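# Clip the netting's taped edge onto the right middle hoop

## Task

Using either of the two pegs, clip the taped edge of the netting onto the nearer leg (judged from the robot's side) of the middle hoop on the right. The peg must sit at right angles to the leg, with the leg deep in its jaws. At the spot where the jaws clamp the leg, the tape must span the whole jaw width on both sides.

## Robot and tools

ROBOT. There are two six-joint arms, left_arm (base near y=+0.433 m) and right_arm (base near y=-0.355 m). Each carries a five-finger hand; the left hand mirrors the right. Scene frame: origin at table-top height midway between the nominal bases, +x out over the table, +y toward left_arm, +z up. Arm names do not match left/right in the images. Cameras: cam_high, cam_low, cam_front, cam_level, cam_over, cam_left_wrist, cam_right_wrist.

HAND POINT. Each arm is steered by a point 0.15 m out from the wrist flange along the fingers and 0.05 m in front of the palm. Its +z runs along the straight fingers, +y out of the palm, and +x across the palm (away from the thumb on the right hand, toward it on the left). Straight fingertips reach 0.06-0.07 m past the point, and the finger centre lines sit 0.06 m behind it along -y. A bracket on the little-finger side of the wrist can strike things. With fingers level, the wrist hangs below the point (up to 0.11 m palm down, 0.23 m palm up) and may touch the table first.

ROW LAYOUT. One row holds 28 numbers, each in [-1, 1], always for both arms: left dx, dy, dz, rx, ry, rz; left hand motors little, ring, middle, index, thumb_bend, thumb_turn; left force_limit, speed; then the same 14 for the right arm. The six pose numbers are an offset, not a pose. They are measured from that arm's Hand target at the start of the action or move, along that Hand target's own axes. 1.0 equals 0.6 m or 180 degrees; rx, ry, rz form one rotation vector. Rows within one action or one move target list all count from that same start. Consecutive calls accumulate, though, so resending an offset moves further. Six zeros re-requests the current Hand target. Commanded orientation is clipped to within 32 degrees of the measured one at each step.

HAND NUMBERS. Motor targets: +1 is open or straight, -1 is closed. thumb_turn -1 puts the thumb opposite the fingers, +1 beside the palm. Alternatively, put grasp numbers a, b, c in the first three slots and exactly 0 in the last three. a curls index and middle and bends the thumb; b curls ring and little; c swings the thumb in front of the palm. All three at 0 means a fully open hand. To set individual motors to 0, write 0.001 in one of the last three slots. force_limit runs linearly from about 0 N at -1 to 10 N at +1 (15 N for the thumb motors). speed rises from near zero at -1 to full at +0.48 and above. For a gentle grip close at speed -0.94 or lower. No value means 'unchanged': repeat the last executed eight hand numbers. Before any have been sent, use hand_measured plus hand_force_limit and hand_speed. With the thumb opposed, objects 0.035-0.065 m thick can be held, and handles down to about 0.025 m.

TOOLS.
- execute_actions(actions, cameras): actions is a list of actions, each a table of up to 15 rows at 1/30 s per row. A shorter table repeats its last row to fill 15 steps. Images come back only for an empty list or when cameras names them (["all"] gives every camera).
- move(target, speed, blend, stop_force, zero, blocking, cameras): straight-line paths toward one row, or up to 15 rows, all offset from the same starting Hand targets. speed is in m/s, 0.002 to 3.6, default 0.25; turning is limited to twice that in rad/s. blend, in m, rounds the corners of a list. stop_force, 3-120 N, ends an arm's path when its wrist senses that much resistance. Leave it out when backing away from contact, and do not trust it while the hand turns. zero (default true) re-zeros the baseline before the move. blocking=false returns early and cannot be combined with stop_force. A move lasts 0.5 to 10 s. Its extra 'move:' line reports done, off_target, moving, held or fault; limits=paced means the pose was clipped, limits=held means steps were withheld.
- wait(seconds 0-10); stop() brakes a running move; zoom_image(camera, region [x0,y0,x1,y1] in pixels, at most 504x504) on the newest image; show_instructions(); zero_wrist_force(arm); finished_scene(scene=1).

RESULTS. end_effector_position (m), end_effector_quat_wxyz and velocities are in the scene frame. Hand target is the last commanded pose after clipping; the next offsets start from it. The hand often rests a little short of it; if so, send the gap as an offset. hand_measured, hand_stopped_by (moving, target, force, stalled, fault) and hand_load_n (positive when pushed open) list six values in motor order. Wrist force and torque are in the end effector's axes, with a third line giving the peak since last shown. Joint torques include the arm's own weight. 'within noise' means the arm is still.

CAUTIONS. Arms are stiff: aiming even slightly beyond a firm contact, or contact torque at a joint limit (wrist joints 26 N m), or about 150 N on the arm causes a 10 s fault stop. Move slowly near contact. Keep the arms from pressing on each other; a hand gripping the other hand's fingers counts too. Do not swing paths close to an arm's own base. Long pushing or stretched poses heat motors and can trigger an over-temperature stop. Anything ending up off the table fails the task, as do hard hits on fixed or heavy items. Avoid drops and releasing moving parts. The peg and netting must stay correctly placed once the robot lets go.

Each tool is called after "Emit:" as name(argument=value, ...), one argument or row to a line, values as JSON.

Reference images:

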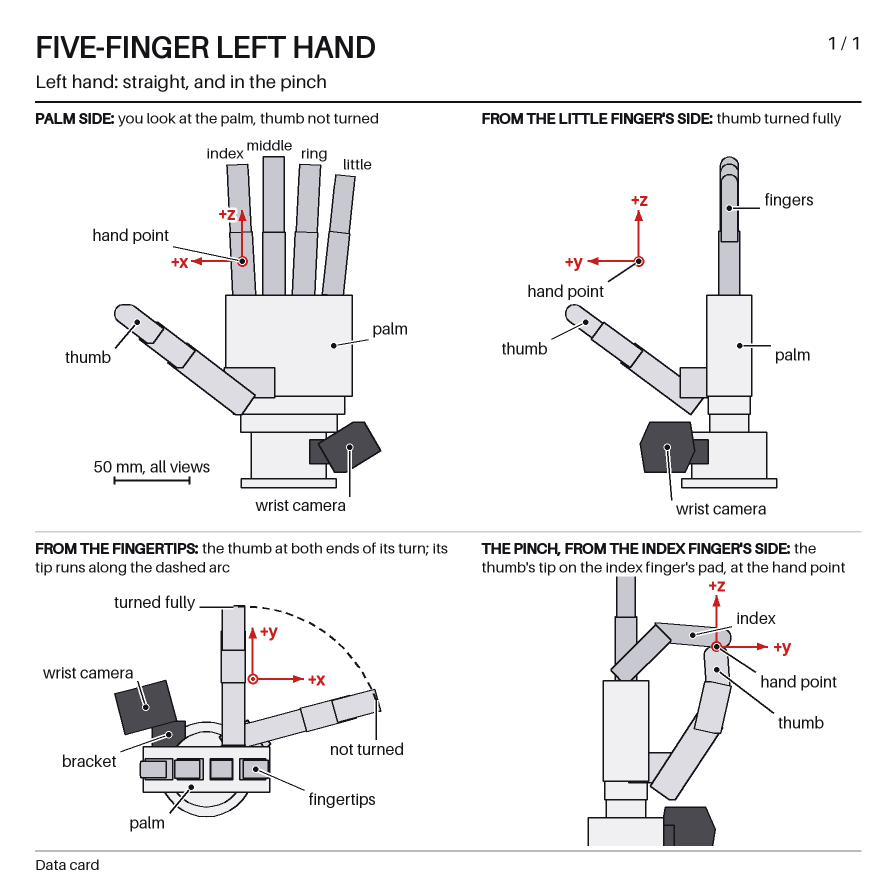

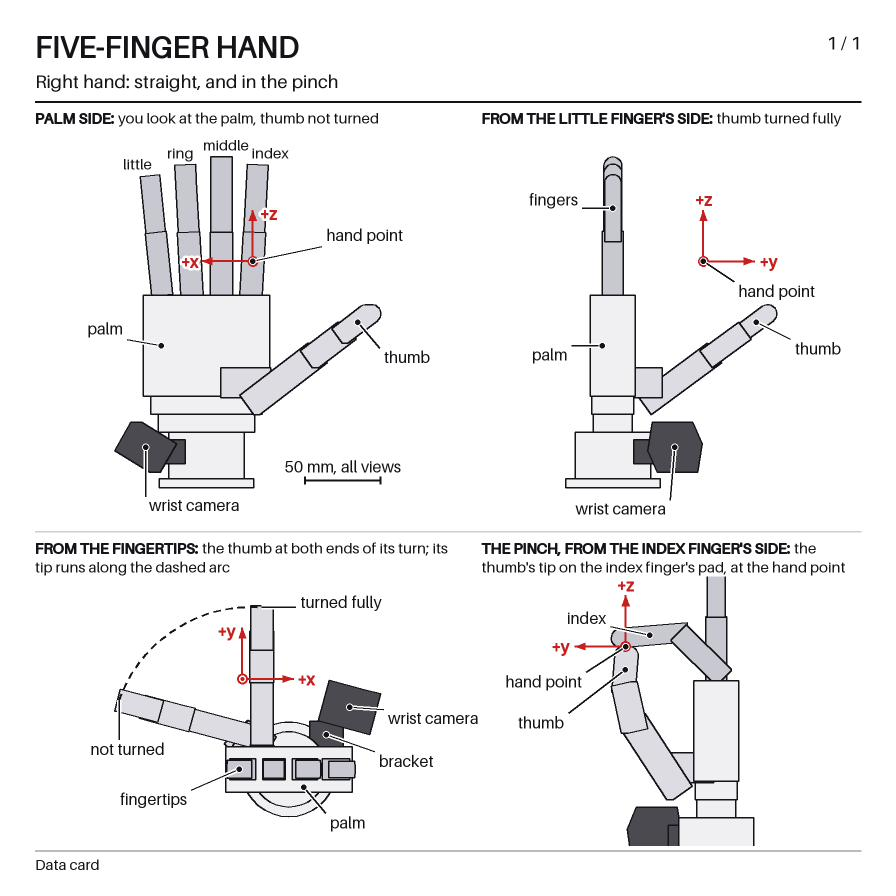

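## Session

Emit:
execute_actions(
  actions=[],
)

Scene clock: 0.00 s.
left_arm: end_effector_position=(+0.5930, +0.2411, +0.3602) hand_measured=(+1.000, +1.000, +1.000, +1.000, +1.000, +1.000) hand_load_n=(+0.0, +0.5, +0.0, +0.0, +0.0, +0.0) hand_stopped_by=(target, target, target, target, target, target) hand_force_limit=0.00 hand_speed=-0.80 end_effector_quat_wxyz=(+0.494, -0.286, +0.577, -0.585) | right_arm: end_effector_position=(+0.4027, +0.0007, +0.1845) hand_measured=(+1.000, +1.000, +1.000, +1.000, +1.000, +1.000) hand_load_n=(+0.0, +0.0, +0.0, +0.0, +0.0, +0.0) hand_stopped_by=(target, target, target, target, target, target) hand_force_limit=0.00 hand_speed=-0.80 end_effector_quat_wxyz=(+0.066, -0.030, +0.982, -0.177)
Joint positions: left_arm=[3.311 -1.459 -1.954 3.617 -1.009 3.273] | right_arm=[0.592 -1.068 1.35 1.373 1.942 -1.014]
Joint velocities: within noise
Joint torques (N m): no reading
Wrist force (N): no reading
Wrist torque (N m): no reading
Wrist force, peak (N): no reading
Hand target: left_arm +0.5930, +0.2411, +0.3602; +0.494, -0.286, +0.577, -0.585 | right_arm +0.4027, +0.0007, +0.1845; +0.066, -0.030, +0.982, -0.177

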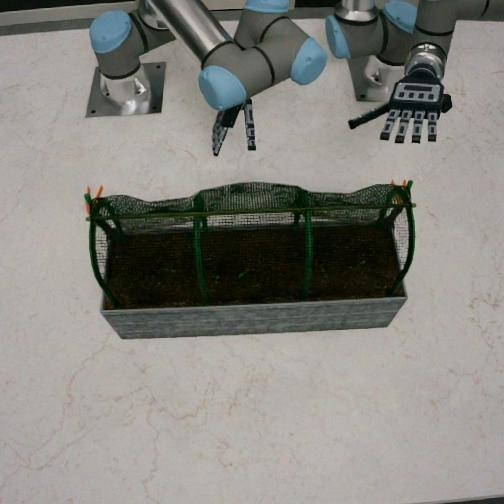

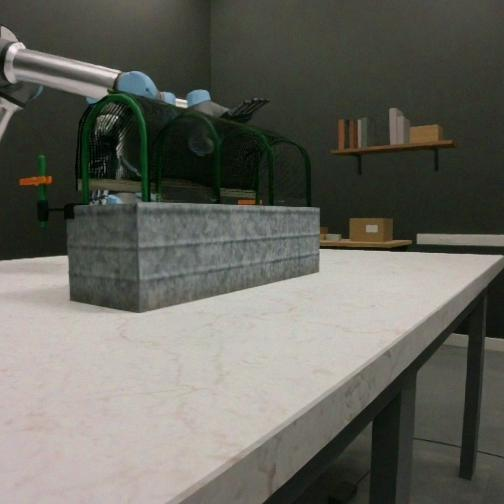

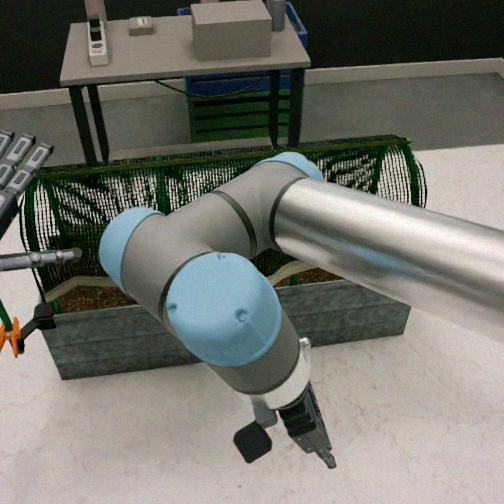

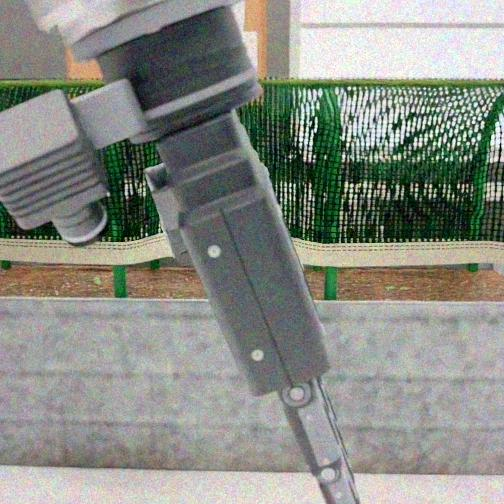

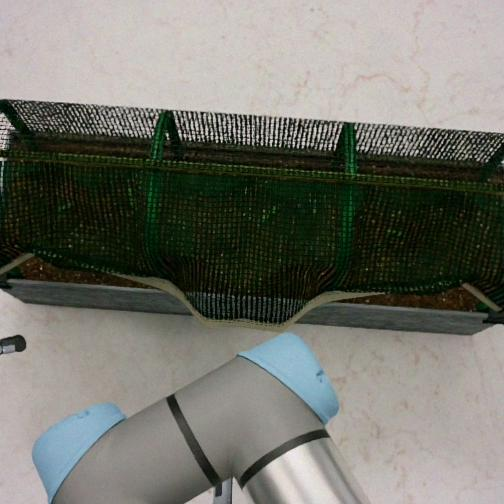

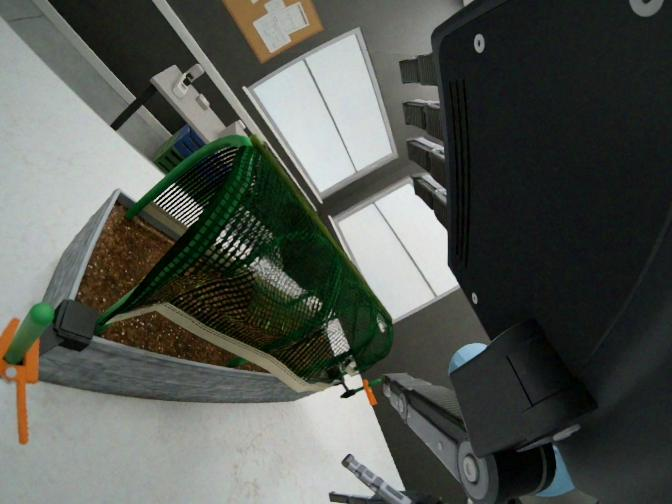

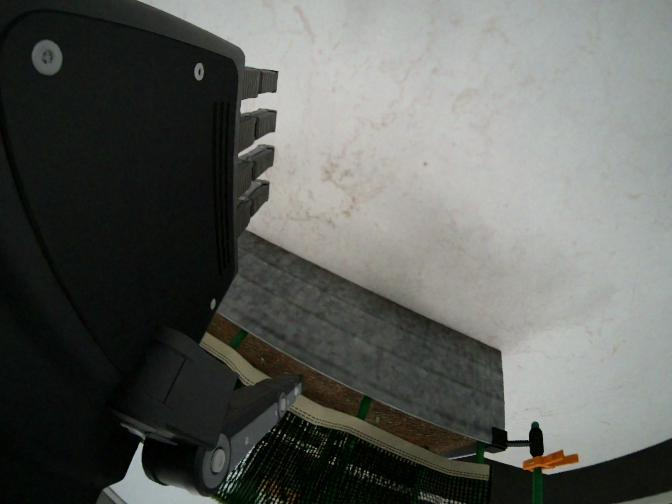

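Emit:
zoom_image(
  camera="cam_left_wrist",
  region=[0, 180, 450, 450],
)

Emit:
zoom_image(
  camera="cam_right_wrist",
  region=[200, 300, 600, 504],
)

Emit:
zoom_image(
  camera="cam_low",
  region=[0, 80, 350, 330],
)

Emit:
zoom_image(
  camera="cam_high",
  region=[60, 150, 450, 350],
)

Emit:
zoom_image(
  camera="cam_front",
  region=[0, 120, 504, 460],
)

Emit:
zoom_image(
  camera="cam_over",
  region=[0, 80, 504, 380],
)

Scaled by 1.120 from the camera's 672x504 image, which has a finer 960x720 frame.

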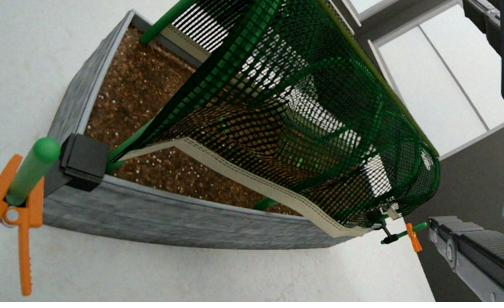

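Scaled by 1.260 from the camera's 672x504 image, which has a finer 960x720 frame.

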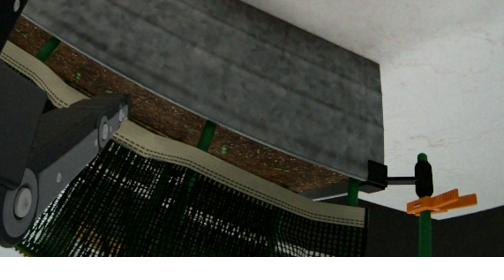

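Scaled by 1.440.

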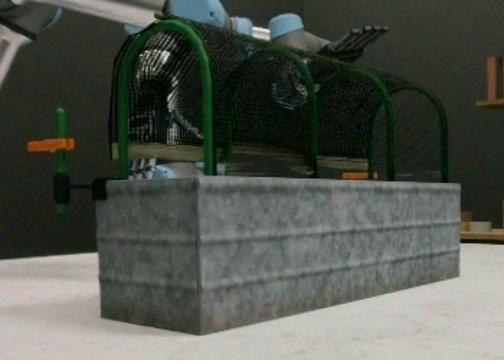

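Scaled by 1.292.

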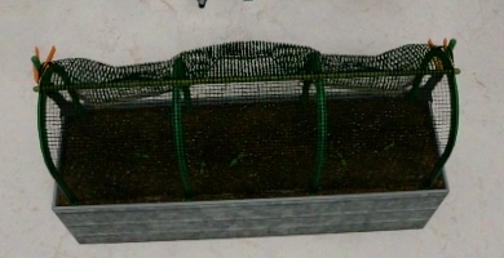

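Scaled by 1.000.

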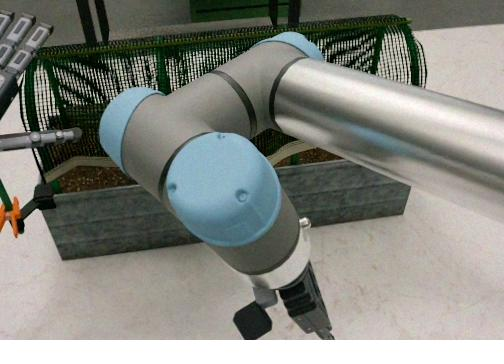

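Scaled by 1.000.

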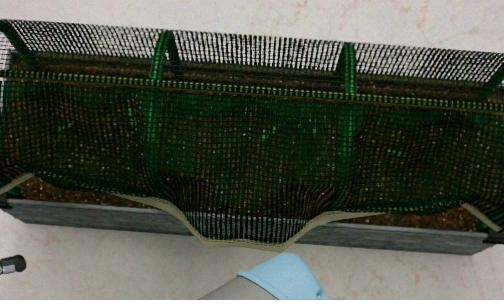

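Emit:
zoom_image(
  camera="cam_left_wrist",
  region=[0, 290, 130, 450],
)

Emit:
zoom_image(
  camera="cam_right_wrist",
  region=[480, 400, 600, 504],
)

Emit:
zoom_image(
  camera="cam_high",
  region=[70, 170, 130, 230],
)

Emit:
zoom_image(
  camera="cam_low",
  region=[10, 140, 90, 240],
)

Emit:
zoom_image(
  camera="cam_front",
  region=[0, 240, 110, 380],
)

Scaled by 3.150 from the camera's 672x504 image, which has a finer 960x720 frame.

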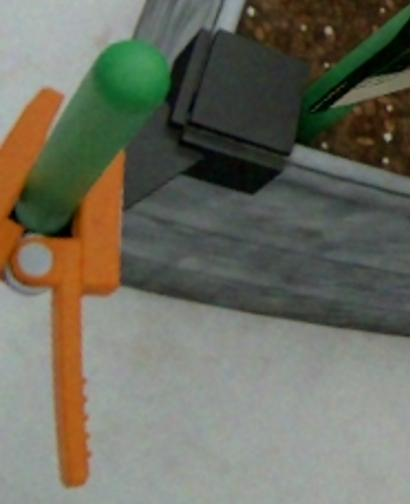

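Scaled by 4.200 from the camera's 672x504 image, which has a finer 960x720 frame.

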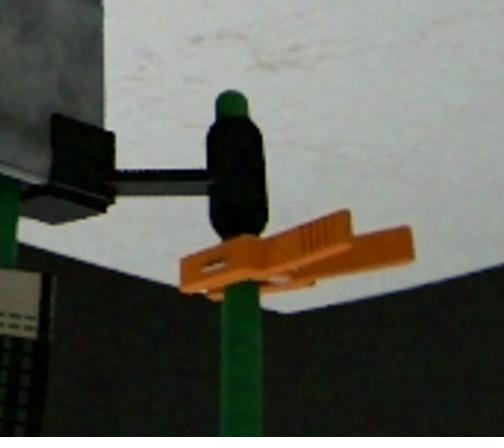

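Scaled by 8.400.

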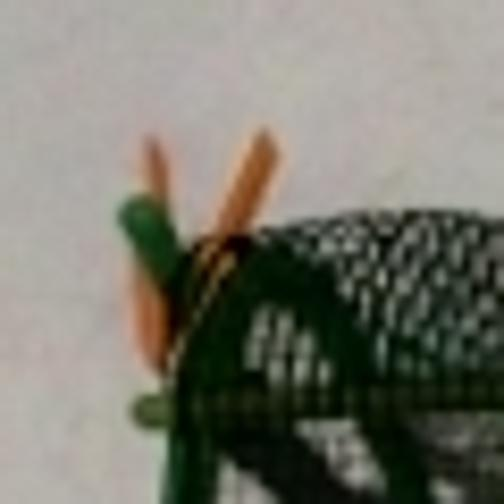

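Scaled by 5.040.

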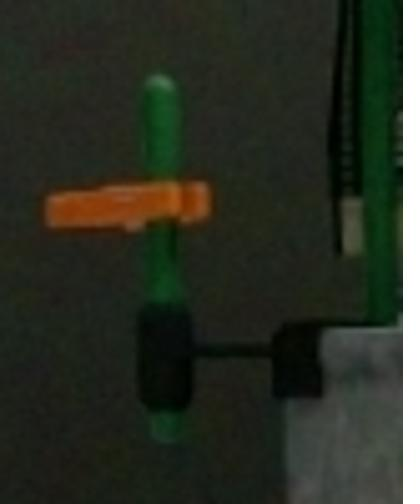

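Scaled by 3.600.

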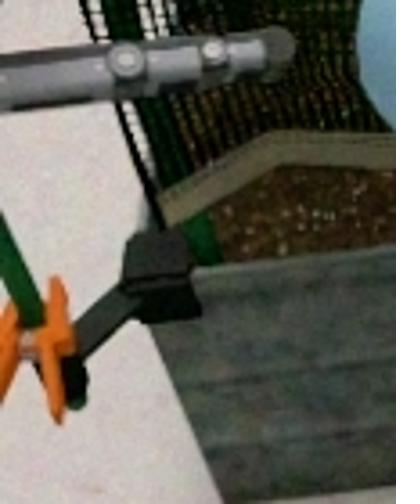

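Emit:
zoom_image(
  camera="cam_level",
  region=[250, 60, 504, 320],
)

Emit:
zoom_image(
  camera="cam_level",
  region=[0, 60, 254, 320],
)

Emit:
zoom_image(
  camera="cam_over",
  region=[240, 200, 504, 380],
)

Scaled by 1.938.

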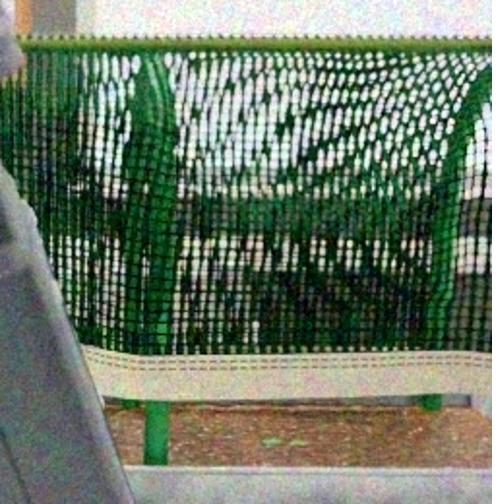

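Scaled by 1.938.

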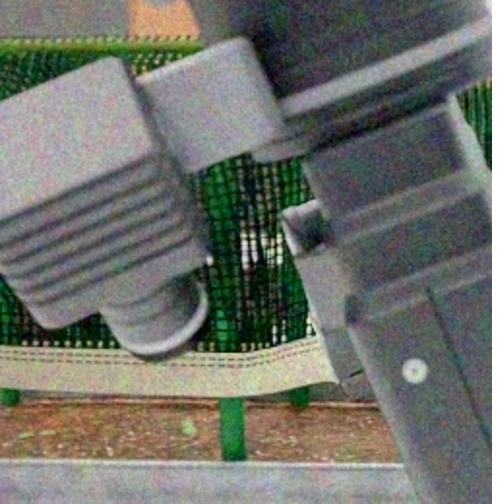

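Scaled by 1.909.

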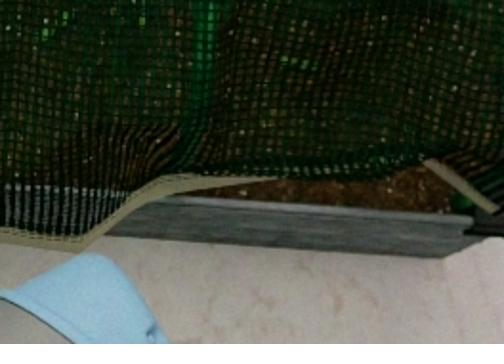

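Emit:
move(
  target=[0,0,0,0,0,0, 1,1,1,1,1,1, 0,-0.8, -0.1047,-0.3788,-0.033,0.192,0.0468,-0.0025, 0.2,0,1,0,0,0, 0,0],
  speed=0.3,
  cameras=["all"],
)

Scene clock: 117.30 s.
left_arm: end_effector_position=(+0.5930, +0.2411, +0.3602) hand_measured=(+1.000, +1.000, +1.000, +1.000, +1.000, +1.000) hand_load_n=(-0.5, +0.0, +0.0, +0.0, +0.0, +0.0) hand_stopped_by=(target, target, target, target, target, target) hand_force_limit=0.00 hand_speed=-0.80 end_effector_quat_wxyz=(+0.494, -0.286, +0.577, -0.585) | right_arm: end_effector_position=(+0.4517, -0.1425, +0.2609) hand_measured=(+1.000, +0.970, +0.750, +0.600, +0.500, -1.000) hand_load_n=(+0.0, +0.0, +0.0, +0.0, +0.0, +0.5) hand_stopped_by=(target, target, target, target, target, target) hand_force_limit=0.00 hand_speed=0.00 end_effector_quat_wxyz=(+0.020, -0.009, +0.923, -0.384)
Joint positions: left_arm=[3.311 -1.459 -1.954 3.617 -1.009 3.273] | right_arm=[0.456 -1.036 1.257 1.727 2.282 -0.984]
Joint torques (N m): left_arm=[0.46 15.22 20.64 1.45 -0.12 0.01] | right_arm=[13.84 -50.41 -5.34 1.28 -0.94 -2.51]
Wrist force (N): left_arm=[0.0 0.1 -0.1] | right_arm=[0.5 0.5 0.1]
Wrist torque (N m): left_arm=[0.03 0.00 0.00] | right_arm=[0.08 -0.09 0.07]
Wrist force, peak (N): left_arm=[-0.2 0.5 -0.3] | right_arm=[-1.3 -3.2 1.1]
Hand target: left_arm +0.5930, +0.2411, +0.3602; +0.494, -0.286, +0.577, -0.585 | right_arm +0.4516, -0.1424, +0.2608; +0.020, -0.009, +0.923, -0.384 (not the last commanded pose)
Off the commanded pose: left_arm 0.000 m, 0 deg | right_arm 0.067 m, 10 deg.
move: held (right_arm; a check stopped the path); limits=held
pose unreachable (right arm): on one or more control steps of this call, first in action 0 (counted from 0), this arm could not follow its commanded pose, so it was not sent that pose on those steps. It may still have moved: this result reports where it is.
cause: moving toward the commanded pose would bring two parts of the arm too close to each other (joints 4 (wrist 1) to 6 (wrist 3) lie between them).
camera_calibration:
cam_right_wrist: T_world_to_cam=[[-0.218029, 0.656483, -0.722145, 0.38993], [0.792941, 0.550533, 0.261071, -0.349196], [0.568953, -0.515697, -0.640584, -0.0455381], [0, 0, 0, 1]] pos_world=[0.387817, -0.0872221, 0.34358]

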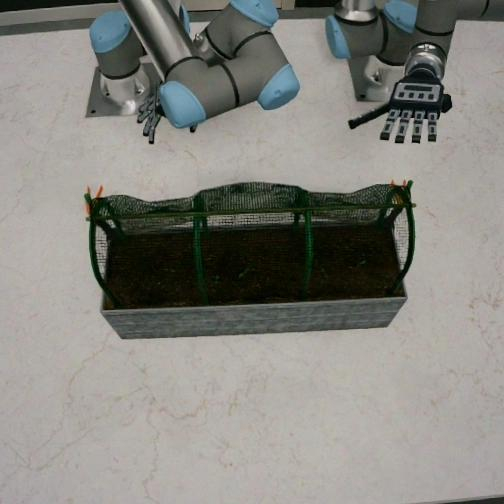

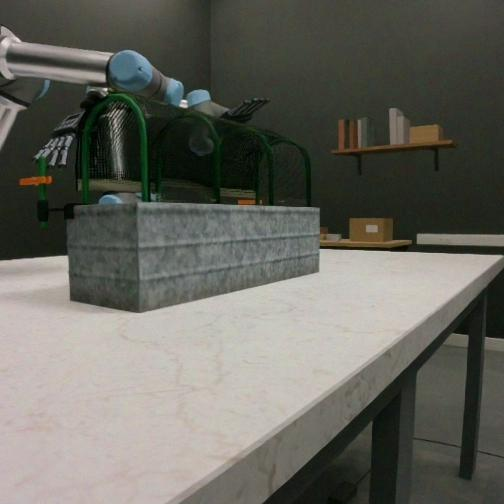

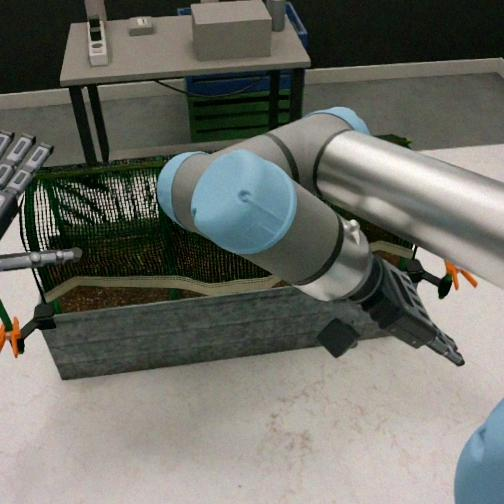

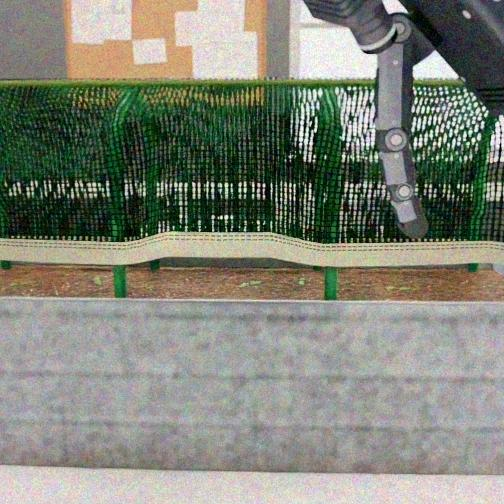

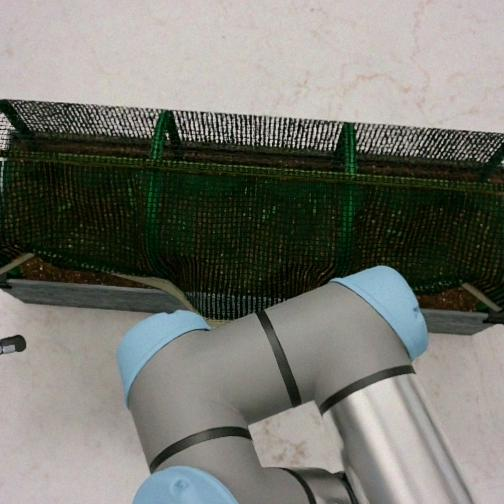

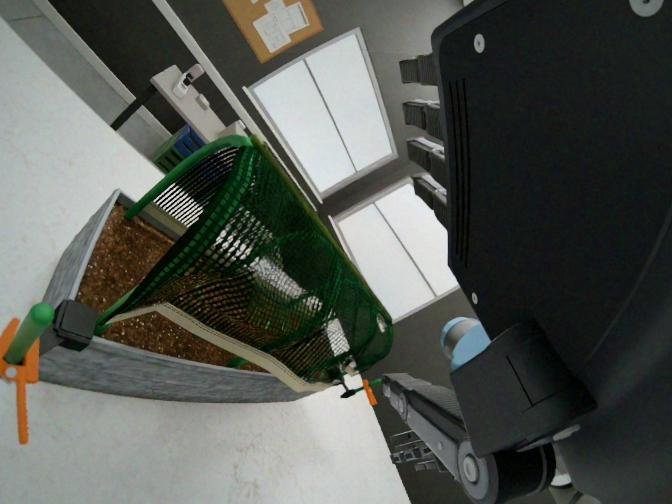

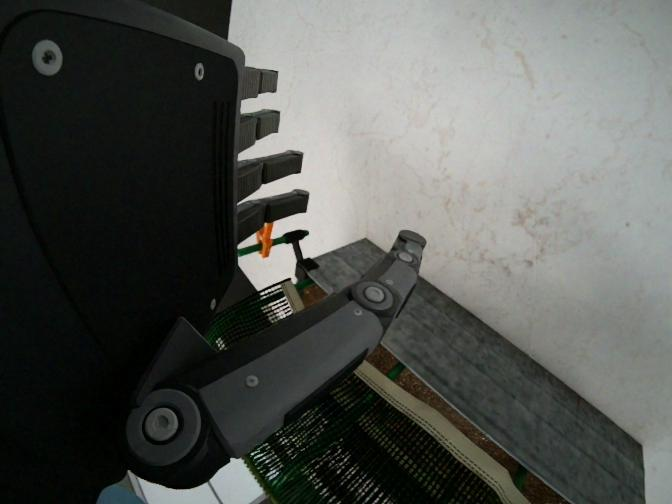

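Emit:
move(
  target=[0,0,0,0,0,0, 1,1,1,1,1,1, 0,-0.8, 0.0587,-0.2195,0.126,-0.2509,0.0131,0.0059, 1,1,1,1,1,-1, 0,0],
  speed=0.3,
  cameras=["cam_right_wrist","cam_front","cam_level","cam_over","cam_high"],
)

Scene clock: 190.80 s.
left_arm: end_effector_position=(+0.5930, +0.2411, +0.3602) hand_measured=(+1.000, +1.000, +1.000, +1.000, +1.000, +1.000) hand_load_n=(+0.0, +0.0, +0.0, +0.0, +0.0, +0.0) hand_stopped_by=(target, target, target, target, target, target) hand_force_limit=0.00 hand_speed=-0.80 end_effector_quat_wxyz=(+0.494, -0.286, +0.577, -0.585) | right_arm: end_effector_position=(+0.4201, -0.2899, +0.2999) hand_measured=(+1.000, +1.000, +1.000, +1.000, +1.000, -1.000) hand_load_n=(+0.0, +0.0, +0.0, +0.0, +0.0, +0.5) hand_stopped_by=(target, target, target, target, target, target) hand_force_limit=0.00 hand_speed=0.00 end_effector_quat_wxyz=(+0.000, +0.000, +1.000, +0.000)
Joint positions: left_arm=[3.311 -1.459 -1.954 3.617 -1.009 3.273] | right_arm=[-0.362 -1.438 1.524 1.485 1.571 -1.924]
Joint torques (N m): left_arm=[-0.37 15.7 20.49 1.52 -0.04 0.03] | right_arm=[-14.18 -32.26 -5.82 4.02 -1.96 -2.6]
Wrist force (N): left_arm=[-0.3 -0.1 0.0] | right_arm=[0.0 -0.2 0.5]
Wrist torque (N m): left_arm=[-0.01 0.05 -0.02] | right_arm=[-0.05 -0.01 0.03]
Wrist force, peak (N): left_arm=[0.0 0.5 -0.3] | right_arm=[0.4 1.1 -0.6]
Hand target: left_arm +0.5930, +0.2411, +0.3602; +0.494, -0.286, +0.577, -0.585 | right_arm +0.4201, -0.2900, +0.2999; +0.000, +0.000, +1.000, +0.000
Off the commanded pose: left_arm 0.000 m, 0 deg | right_arm 0.000 m, 0 deg.
move: done
camera_calibration:
cam_right_wrist: T_world_to_cam=[[-0.218423, 0.975271, -0.033721, 0.394114], [0.818028, 0.201829, 0.538604, -0.448029], [0.532091, 0.0900585, -0.841884, 0.172853], [0, 0, 0, 1]] pos_world=[0.36061, -0.309509, 0.400122]
Images, in order (width x height): cam_high 504x504, cam_front 504x504, cam_level 504x504, cam_over 504x504, cam_right_wrist 672x504.

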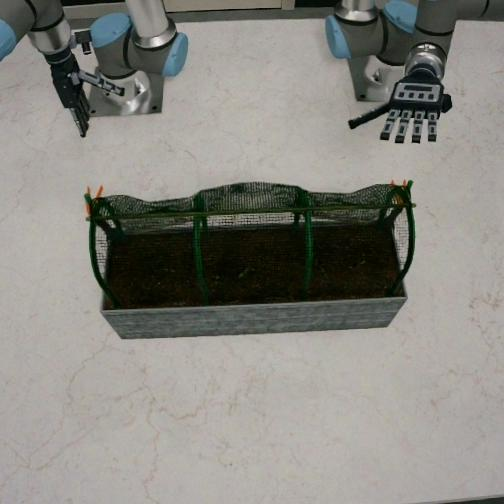

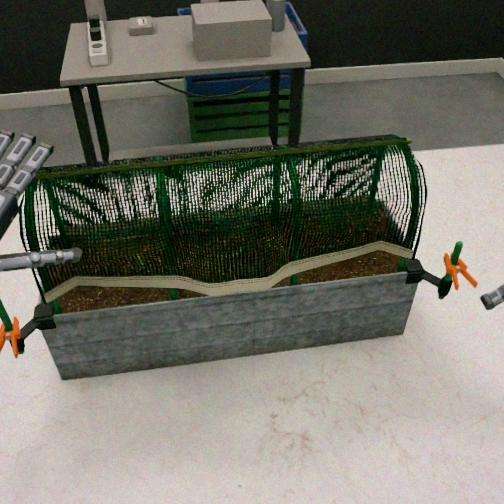

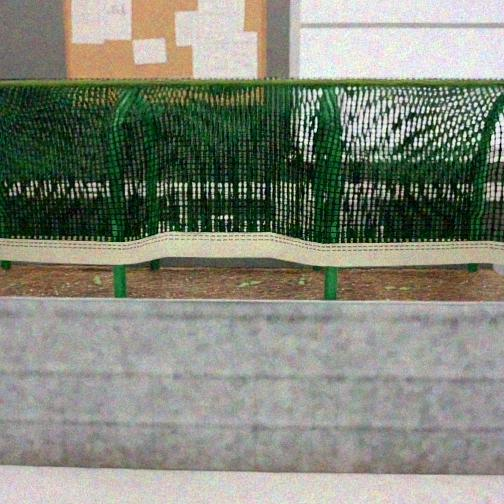

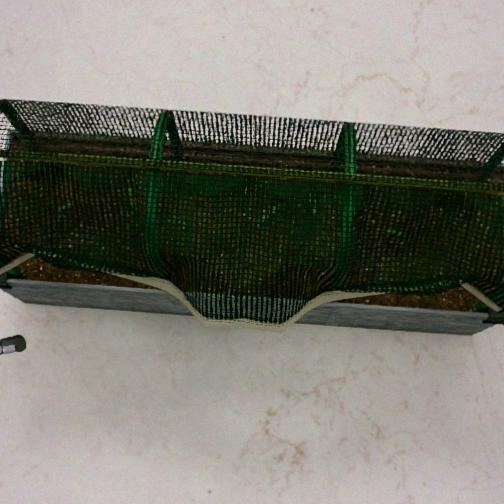

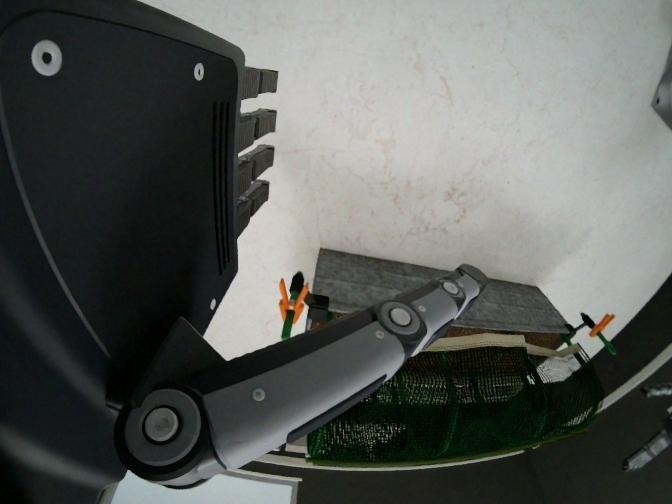

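Emit:
zoom_image(
  camera="cam_front",
  region=[394, 220, 504, 320],
)

Emit:
zoom_image(
  camera="cam_right_wrist",
  region=[240, 250, 360, 350],
)

Emit:
zoom_image(
  camera="cam_front",
  region=[200, 220, 420, 340],
)

Emit:
zoom_image(
  camera="cam_over",
  region=[240, 240, 504, 360],
)

Emit:
zoom_image(
  camera="cam_level",
  region=[254, 200, 404, 320],
)

Scaled by 4.582.

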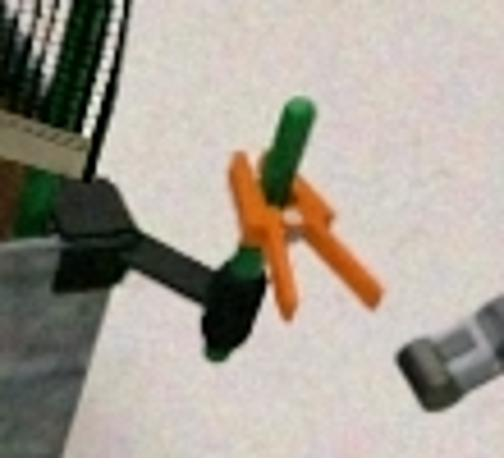

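Scaled by 4.200 from the camera's 672x504 image, which has a finer 960x720 frame.

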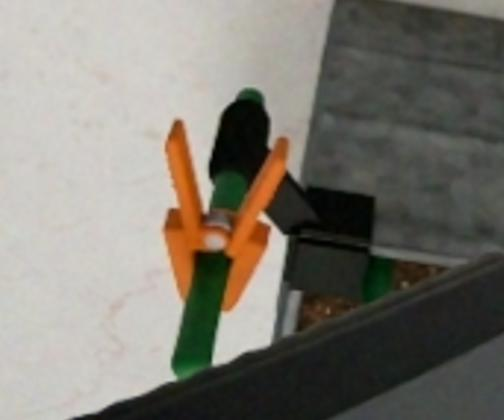

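Scaled by 2.291.

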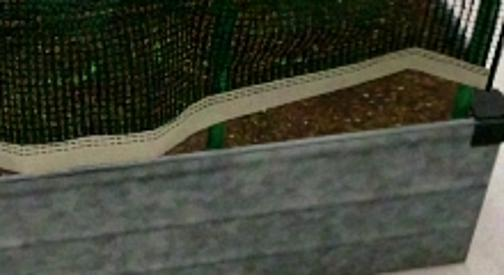

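Scaled by 1.909.

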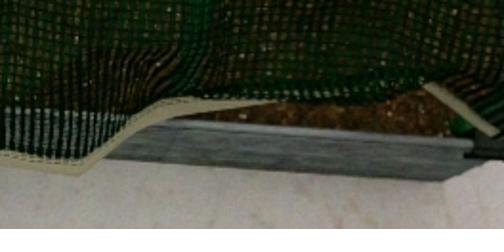

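Scaled by 3.360.

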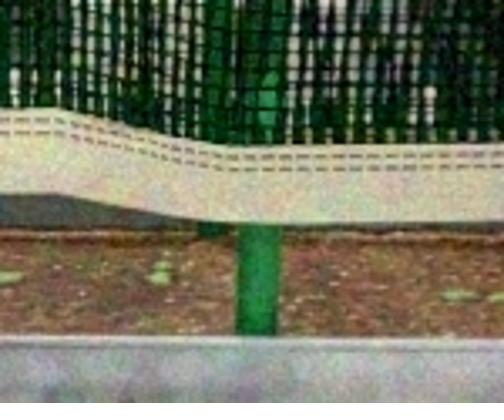

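Emit:
move(
  target=[0,0,0,0,0,0, 1,1,1,1,1,1, 0,-0.8, -0.0917,0.0083,0.1767,0,0,0, 1,1,1,1,1,-0.9, 0,0],
  speed=0.3,
  cameras=["cam_right_wrist","cam_front"],
)

Scene clock: 229.53 s.
left_arm: end_effector_position=(+0.5930, +0.2411, +0.3602) hand_measured=(+1.000, +1.000, +1.000, +1.000, +1.000, +1.000) hand_load_n=(+0.0, +0.0, +0.0, +0.0, +0.0, +0.0) hand_stopped_by=(target, target, target, target, target, target) hand_force_limit=0.00 hand_speed=-0.80 end_effector_quat_wxyz=(+0.494, -0.286, +0.577, -0.585) | right_arm: end_effector_position=(+0.4749, -0.2849, +0.1940) hand_measured=(+1.000, +1.000, +1.000, +1.000, +1.000, -0.900) hand_load_n=(+0.0, +0.0, +0.0, +0.0, +0.0, +0.0) hand_stopped_by=(target, target, target, target, target, target) hand_force_limit=0.00 hand_speed=0.00 end_effector_quat_wxyz=(+0.000, +0.000, +1.000, +0.000)
Joint positions: left_arm=[3.311 -1.459 -1.954 3.617 -1.009 3.273] | right_arm=[-0.304 -1.253 1.57 1.255 1.57 -1.865]
Joint torques (N m): left_arm=[-0.21 14.87 20.53 1.47 0.07 0.02] | right_arm=[14.36 -21.88 -27.31 0.93 2.4 2.27]
Wrist force (N): left_arm=[0.0 0.2 -0.2] | right_arm=[0.2 -0.2 0.2]
Wrist torque (N m): left_arm=[0.04 0.00 0.00] | right_arm=[-0.03 -0.03 -0.06]
Wrist force, peak (N): left_arm=[0.3 0.5 -0.3] | right_arm=[-0.3 0.0 1.5]
Hand target: left_arm +0.5930, +0.2411, +0.3602; +0.494, -0.286, +0.577, -0.585 | right_arm +0.4750, -0.2849, +0.1938; +0.000, +0.000, +1.000, +0.000
Off the commanded pose: left_arm 0.000 m, 0 deg | right_arm 0.000 m, 0 deg.
move: done
camera_calibration:
cam_right_wrist: T_world_to_cam=[[-0.218511, 0.975263, -0.0334038, 0.397577], [0.818061, 0.201737, 0.538589, -0.436865], [0.532005, 0.0903612, -0.841906, 0.0542215], [0, 0, 0, 1]] pos_world=[0.415411, -0.30451, 0.294221]
Images, in order (width x height): cam_front 504x504, cam_right_wrist 672x504.

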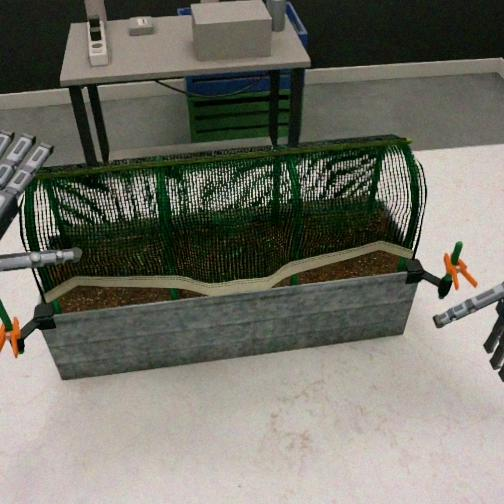

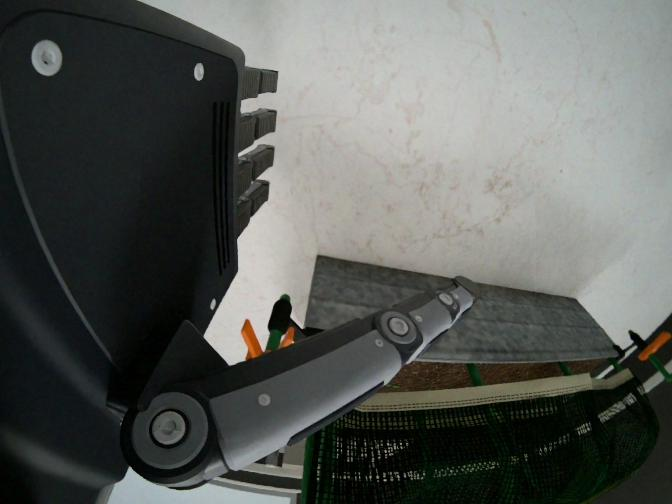

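Emit:
zoom_image(
  camera="cam_right_wrist",
  region=[210, 270, 330, 370],
)

Emit:
zoom_image(
  camera="cam_front",
  region=[404, 220, 504, 340],
)

Scaled by 4.200 from the camera's 672x504 image, which has a finer 960x720 frame.

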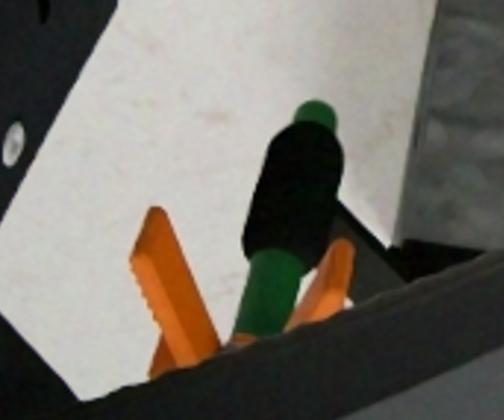

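Scaled by 4.200.

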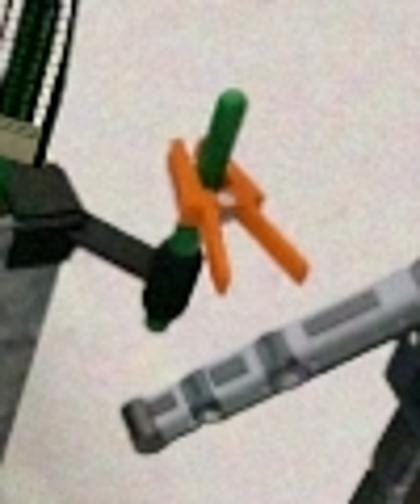

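Emit:
move(
  target=[0,0,0,0,0,0, 1,1,1,1,1,1, 0,-0.8, -0.1333,-0.01,0,0,0,0, 1,1,1,1,1,-0.9, 0,0],
  speed=0.08,
  stop_force=8,
  cameras=["cam_right_wrist","cam_front"],
)

Scene clock: 243.17 s.
left_arm: end_effector_position=(+0.5930, +0.2411, +0.3602) hand_measured=(+1.000, +1.000, +1.000, +1.000, +1.000, +1.000) hand_load_n=(+0.0, +0.0, +0.0, +0.0, +0.0, +0.0) hand_stopped_by=(target, target, target, target, target, target) hand_force_limit=0.00 hand_speed=-0.80 end_effector_quat_wxyz=(+0.494, -0.286, +0.577, -0.585) | right_arm: end_effector_position=(+0.5550, -0.2908, +0.1938) hand_measured=(+1.000, +1.000, +1.000, +1.000, +1.000, -0.900) hand_load_n=(+0.0, +0.0, +0.0, +0.0, +0.0, +0.5) hand_stopped_by=(target, target, target, target, target, target) hand_force_limit=0.00 hand_speed=0.00 end_effector_quat_wxyz=(+0.000, +0.000, +1.000, +0.000)
Joint positions: left_arm=[3.311 -1.459 -1.954 3.617 -1.009 3.273] | right_arm=[-0.268 -1.062 1.292 1.341 1.57 -1.829]
Joint torques (N m): left_arm=[-1.19 14.3 20.54 1.39 -0.15 0.09] | right_arm=[13.73 -30.36 -27.54 3.87 2.32 2.32]
Wrist force (N): left_arm=[0.2 0.1 -0.2] | right_arm=[-0.1 0.0 0.2]
Wrist torque (N m): left_arm=[0.03 -0.03 0.01] | right_arm=[0.00 0.00 -0.06]
Wrist force, peak (N): left_arm=[0.1 0.6 0.0] | right_arm=[0.6 0.2 0.3]
Hand target: left_arm +0.5930, +0.2411, +0.3602; +0.494, -0.286, +0.577, -0.585 | right_arm +0.5550, -0.2908, +0.1938; +0.000, +0.000, +1.000, +0.000
Off the commanded pose: left_arm 0.000 m, 0 deg | right_arm 0.000 m, 0 deg.
move: done
camera_calibration:
cam_right_wrist: T_world_to_cam=[[-0.218459, 0.975271, -0.0334858, 0.420828], [0.818072, 0.201738, 0.538572, -0.501093], [0.532009, 0.0902621, -0.841914, 0.0119422], [0, 0, 0, 1]] pos_world=[0.495511, -0.31041, 0.294021]
Images, in order (width x height): cam_front 504x504, cam_right_wrist 672x504.

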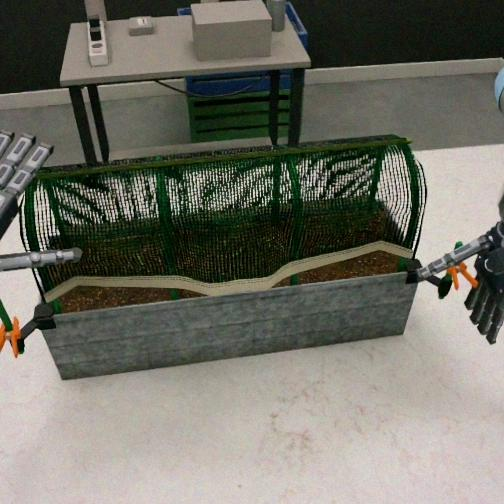

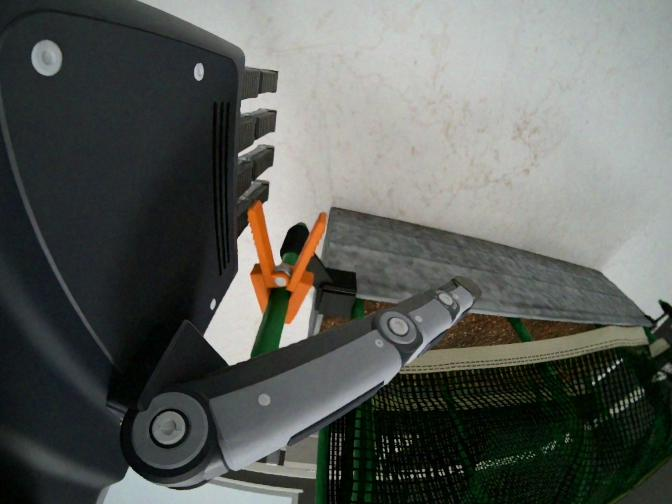

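Emit:
zoom_image(
  camera="cam_right_wrist",
  region=[200, 160, 360, 360],
)

Emit:
zoom_image(
  camera="cam_front",
  region=[404, 220, 504, 340],
)

Scaled by 2.520 from the camera's 672x504 image, which has a finer 960x720 frame.

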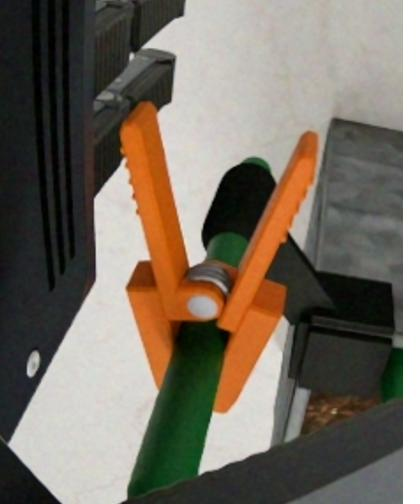

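Scaled by 4.200.

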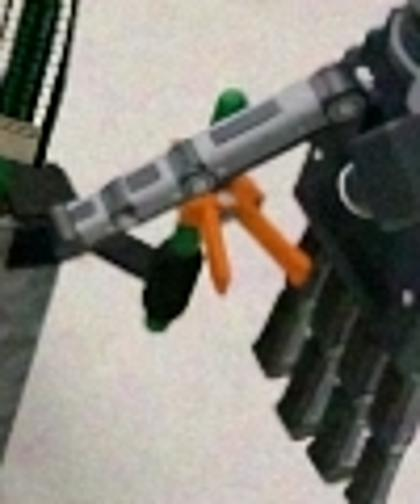

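Emit:
move(
  target=[0,0,0,0,0,0, 1,1,1,1,1,1, 0,-0.8, 0,0.008,0,0,0,0, 1,1,1,1,-0.05,-0.9, -0.75,-0.75],
  speed=0.05,
  cameras=["cam_right_wrist","cam_front"],
)

Emit:
zoom_image(
  camera="cam_right_wrist",
  region=[200, 160, 360, 360],
)

Scene clock: 262.03 s.
left_arm: end_effector_position=(+0.5930, +0.2411, +0.3602) hand_measured=(+1.000, +1.000, +1.000, +1.000, +1.000, +1.000) hand_load_n=(+0.0, +0.0, +0.0, +0.0, +0.0, -0.5) hand_stopped_by=(target, target, target, target, target, target) hand_force_limit=0.00 hand_speed=-0.80 end_effector_quat_wxyz=(+0.494, -0.286, +0.577, -0.585) | right_arm: end_effector_position=(+0.5550, -0.2860, +0.1938) hand_measured=(+1.000, +1.000, +1.000, +1.000, -0.050, -0.900) hand_load_n=(+0.0, +0.0, +0.0, +0.0, +0.0, +0.0) hand_stopped_by=(target, target, target, target, target, target) hand_force_limit=-0.75 hand_speed=-0.75 end_effector_quat_wxyz=(+0.000, +0.000, +1.000, +0.000)
Joint positions: left_arm=[3.311 -1.459 -1.954 3.617 -1.009 3.273] | right_arm=[-0.258 -1.062 1.292 1.341 1.57 -1.82]
Joint torques (N m): left_arm=[-0.41 14.82 20.73 1.5 -0.22 0.15] | right_arm=[13.71 -29.79 -26.57 3.88 0.4 2.23]
Wrist force (N): left_arm=[0.2 0.3 0.0] | right_arm=[-0.3 0.0 0.3]
Wrist torque (N m): left_arm=[0.03 -0.03 0.00] | right_arm=[-0.02 0.03 -0.07]
Wrist force, peak (N): left_arm=[0.1 0.5 -0.3] | right_arm=[-0.2 0.2 0.6]
Hand target: left_arm +0.5930, +0.2411, +0.3602; +0.494, -0.286, +0.577, -0.585 | right_arm +0.5550, -0.2860, +0.1938; +0.000, +0.000, +1.000, +0.000
Off the commanded pose: left_arm 0.000 m, 0 deg | right_arm 0.000 m, 0 deg.
move: done
camera_calibration:
cam_right_wrist: T_world_to_cam=[[-0.218459, 0.975271, -0.0334858, 0.416147], [0.818072, 0.201738, 0.538572, -0.502062], [0.532009, 0.0902621, -0.841914, 0.0115089], [0, 0, 0, 1]] pos_world=[0.495511, -0.30561, 0.294021]
Images, in order (width x height): cam_front 504x504, cam_right_wrist 672x504.

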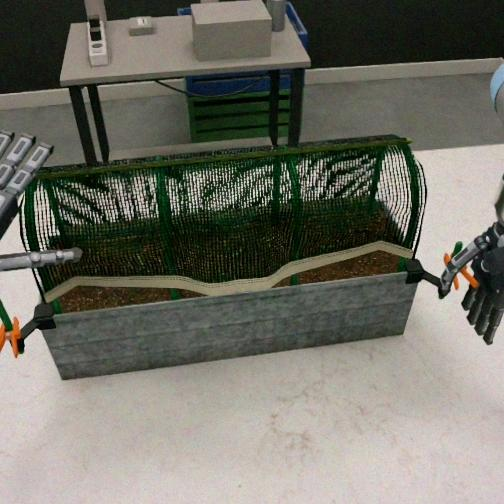

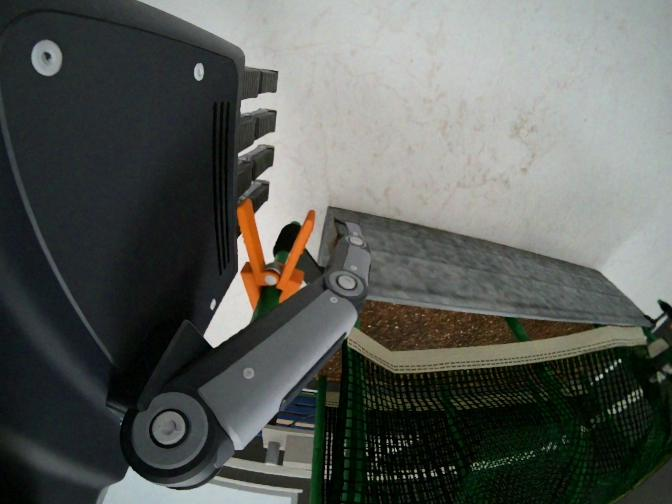

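Scaled by 2.520 from the camera's 672x504 image, which has a finer 960x720 frame.

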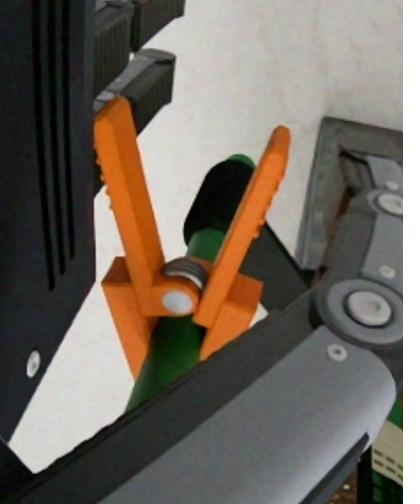

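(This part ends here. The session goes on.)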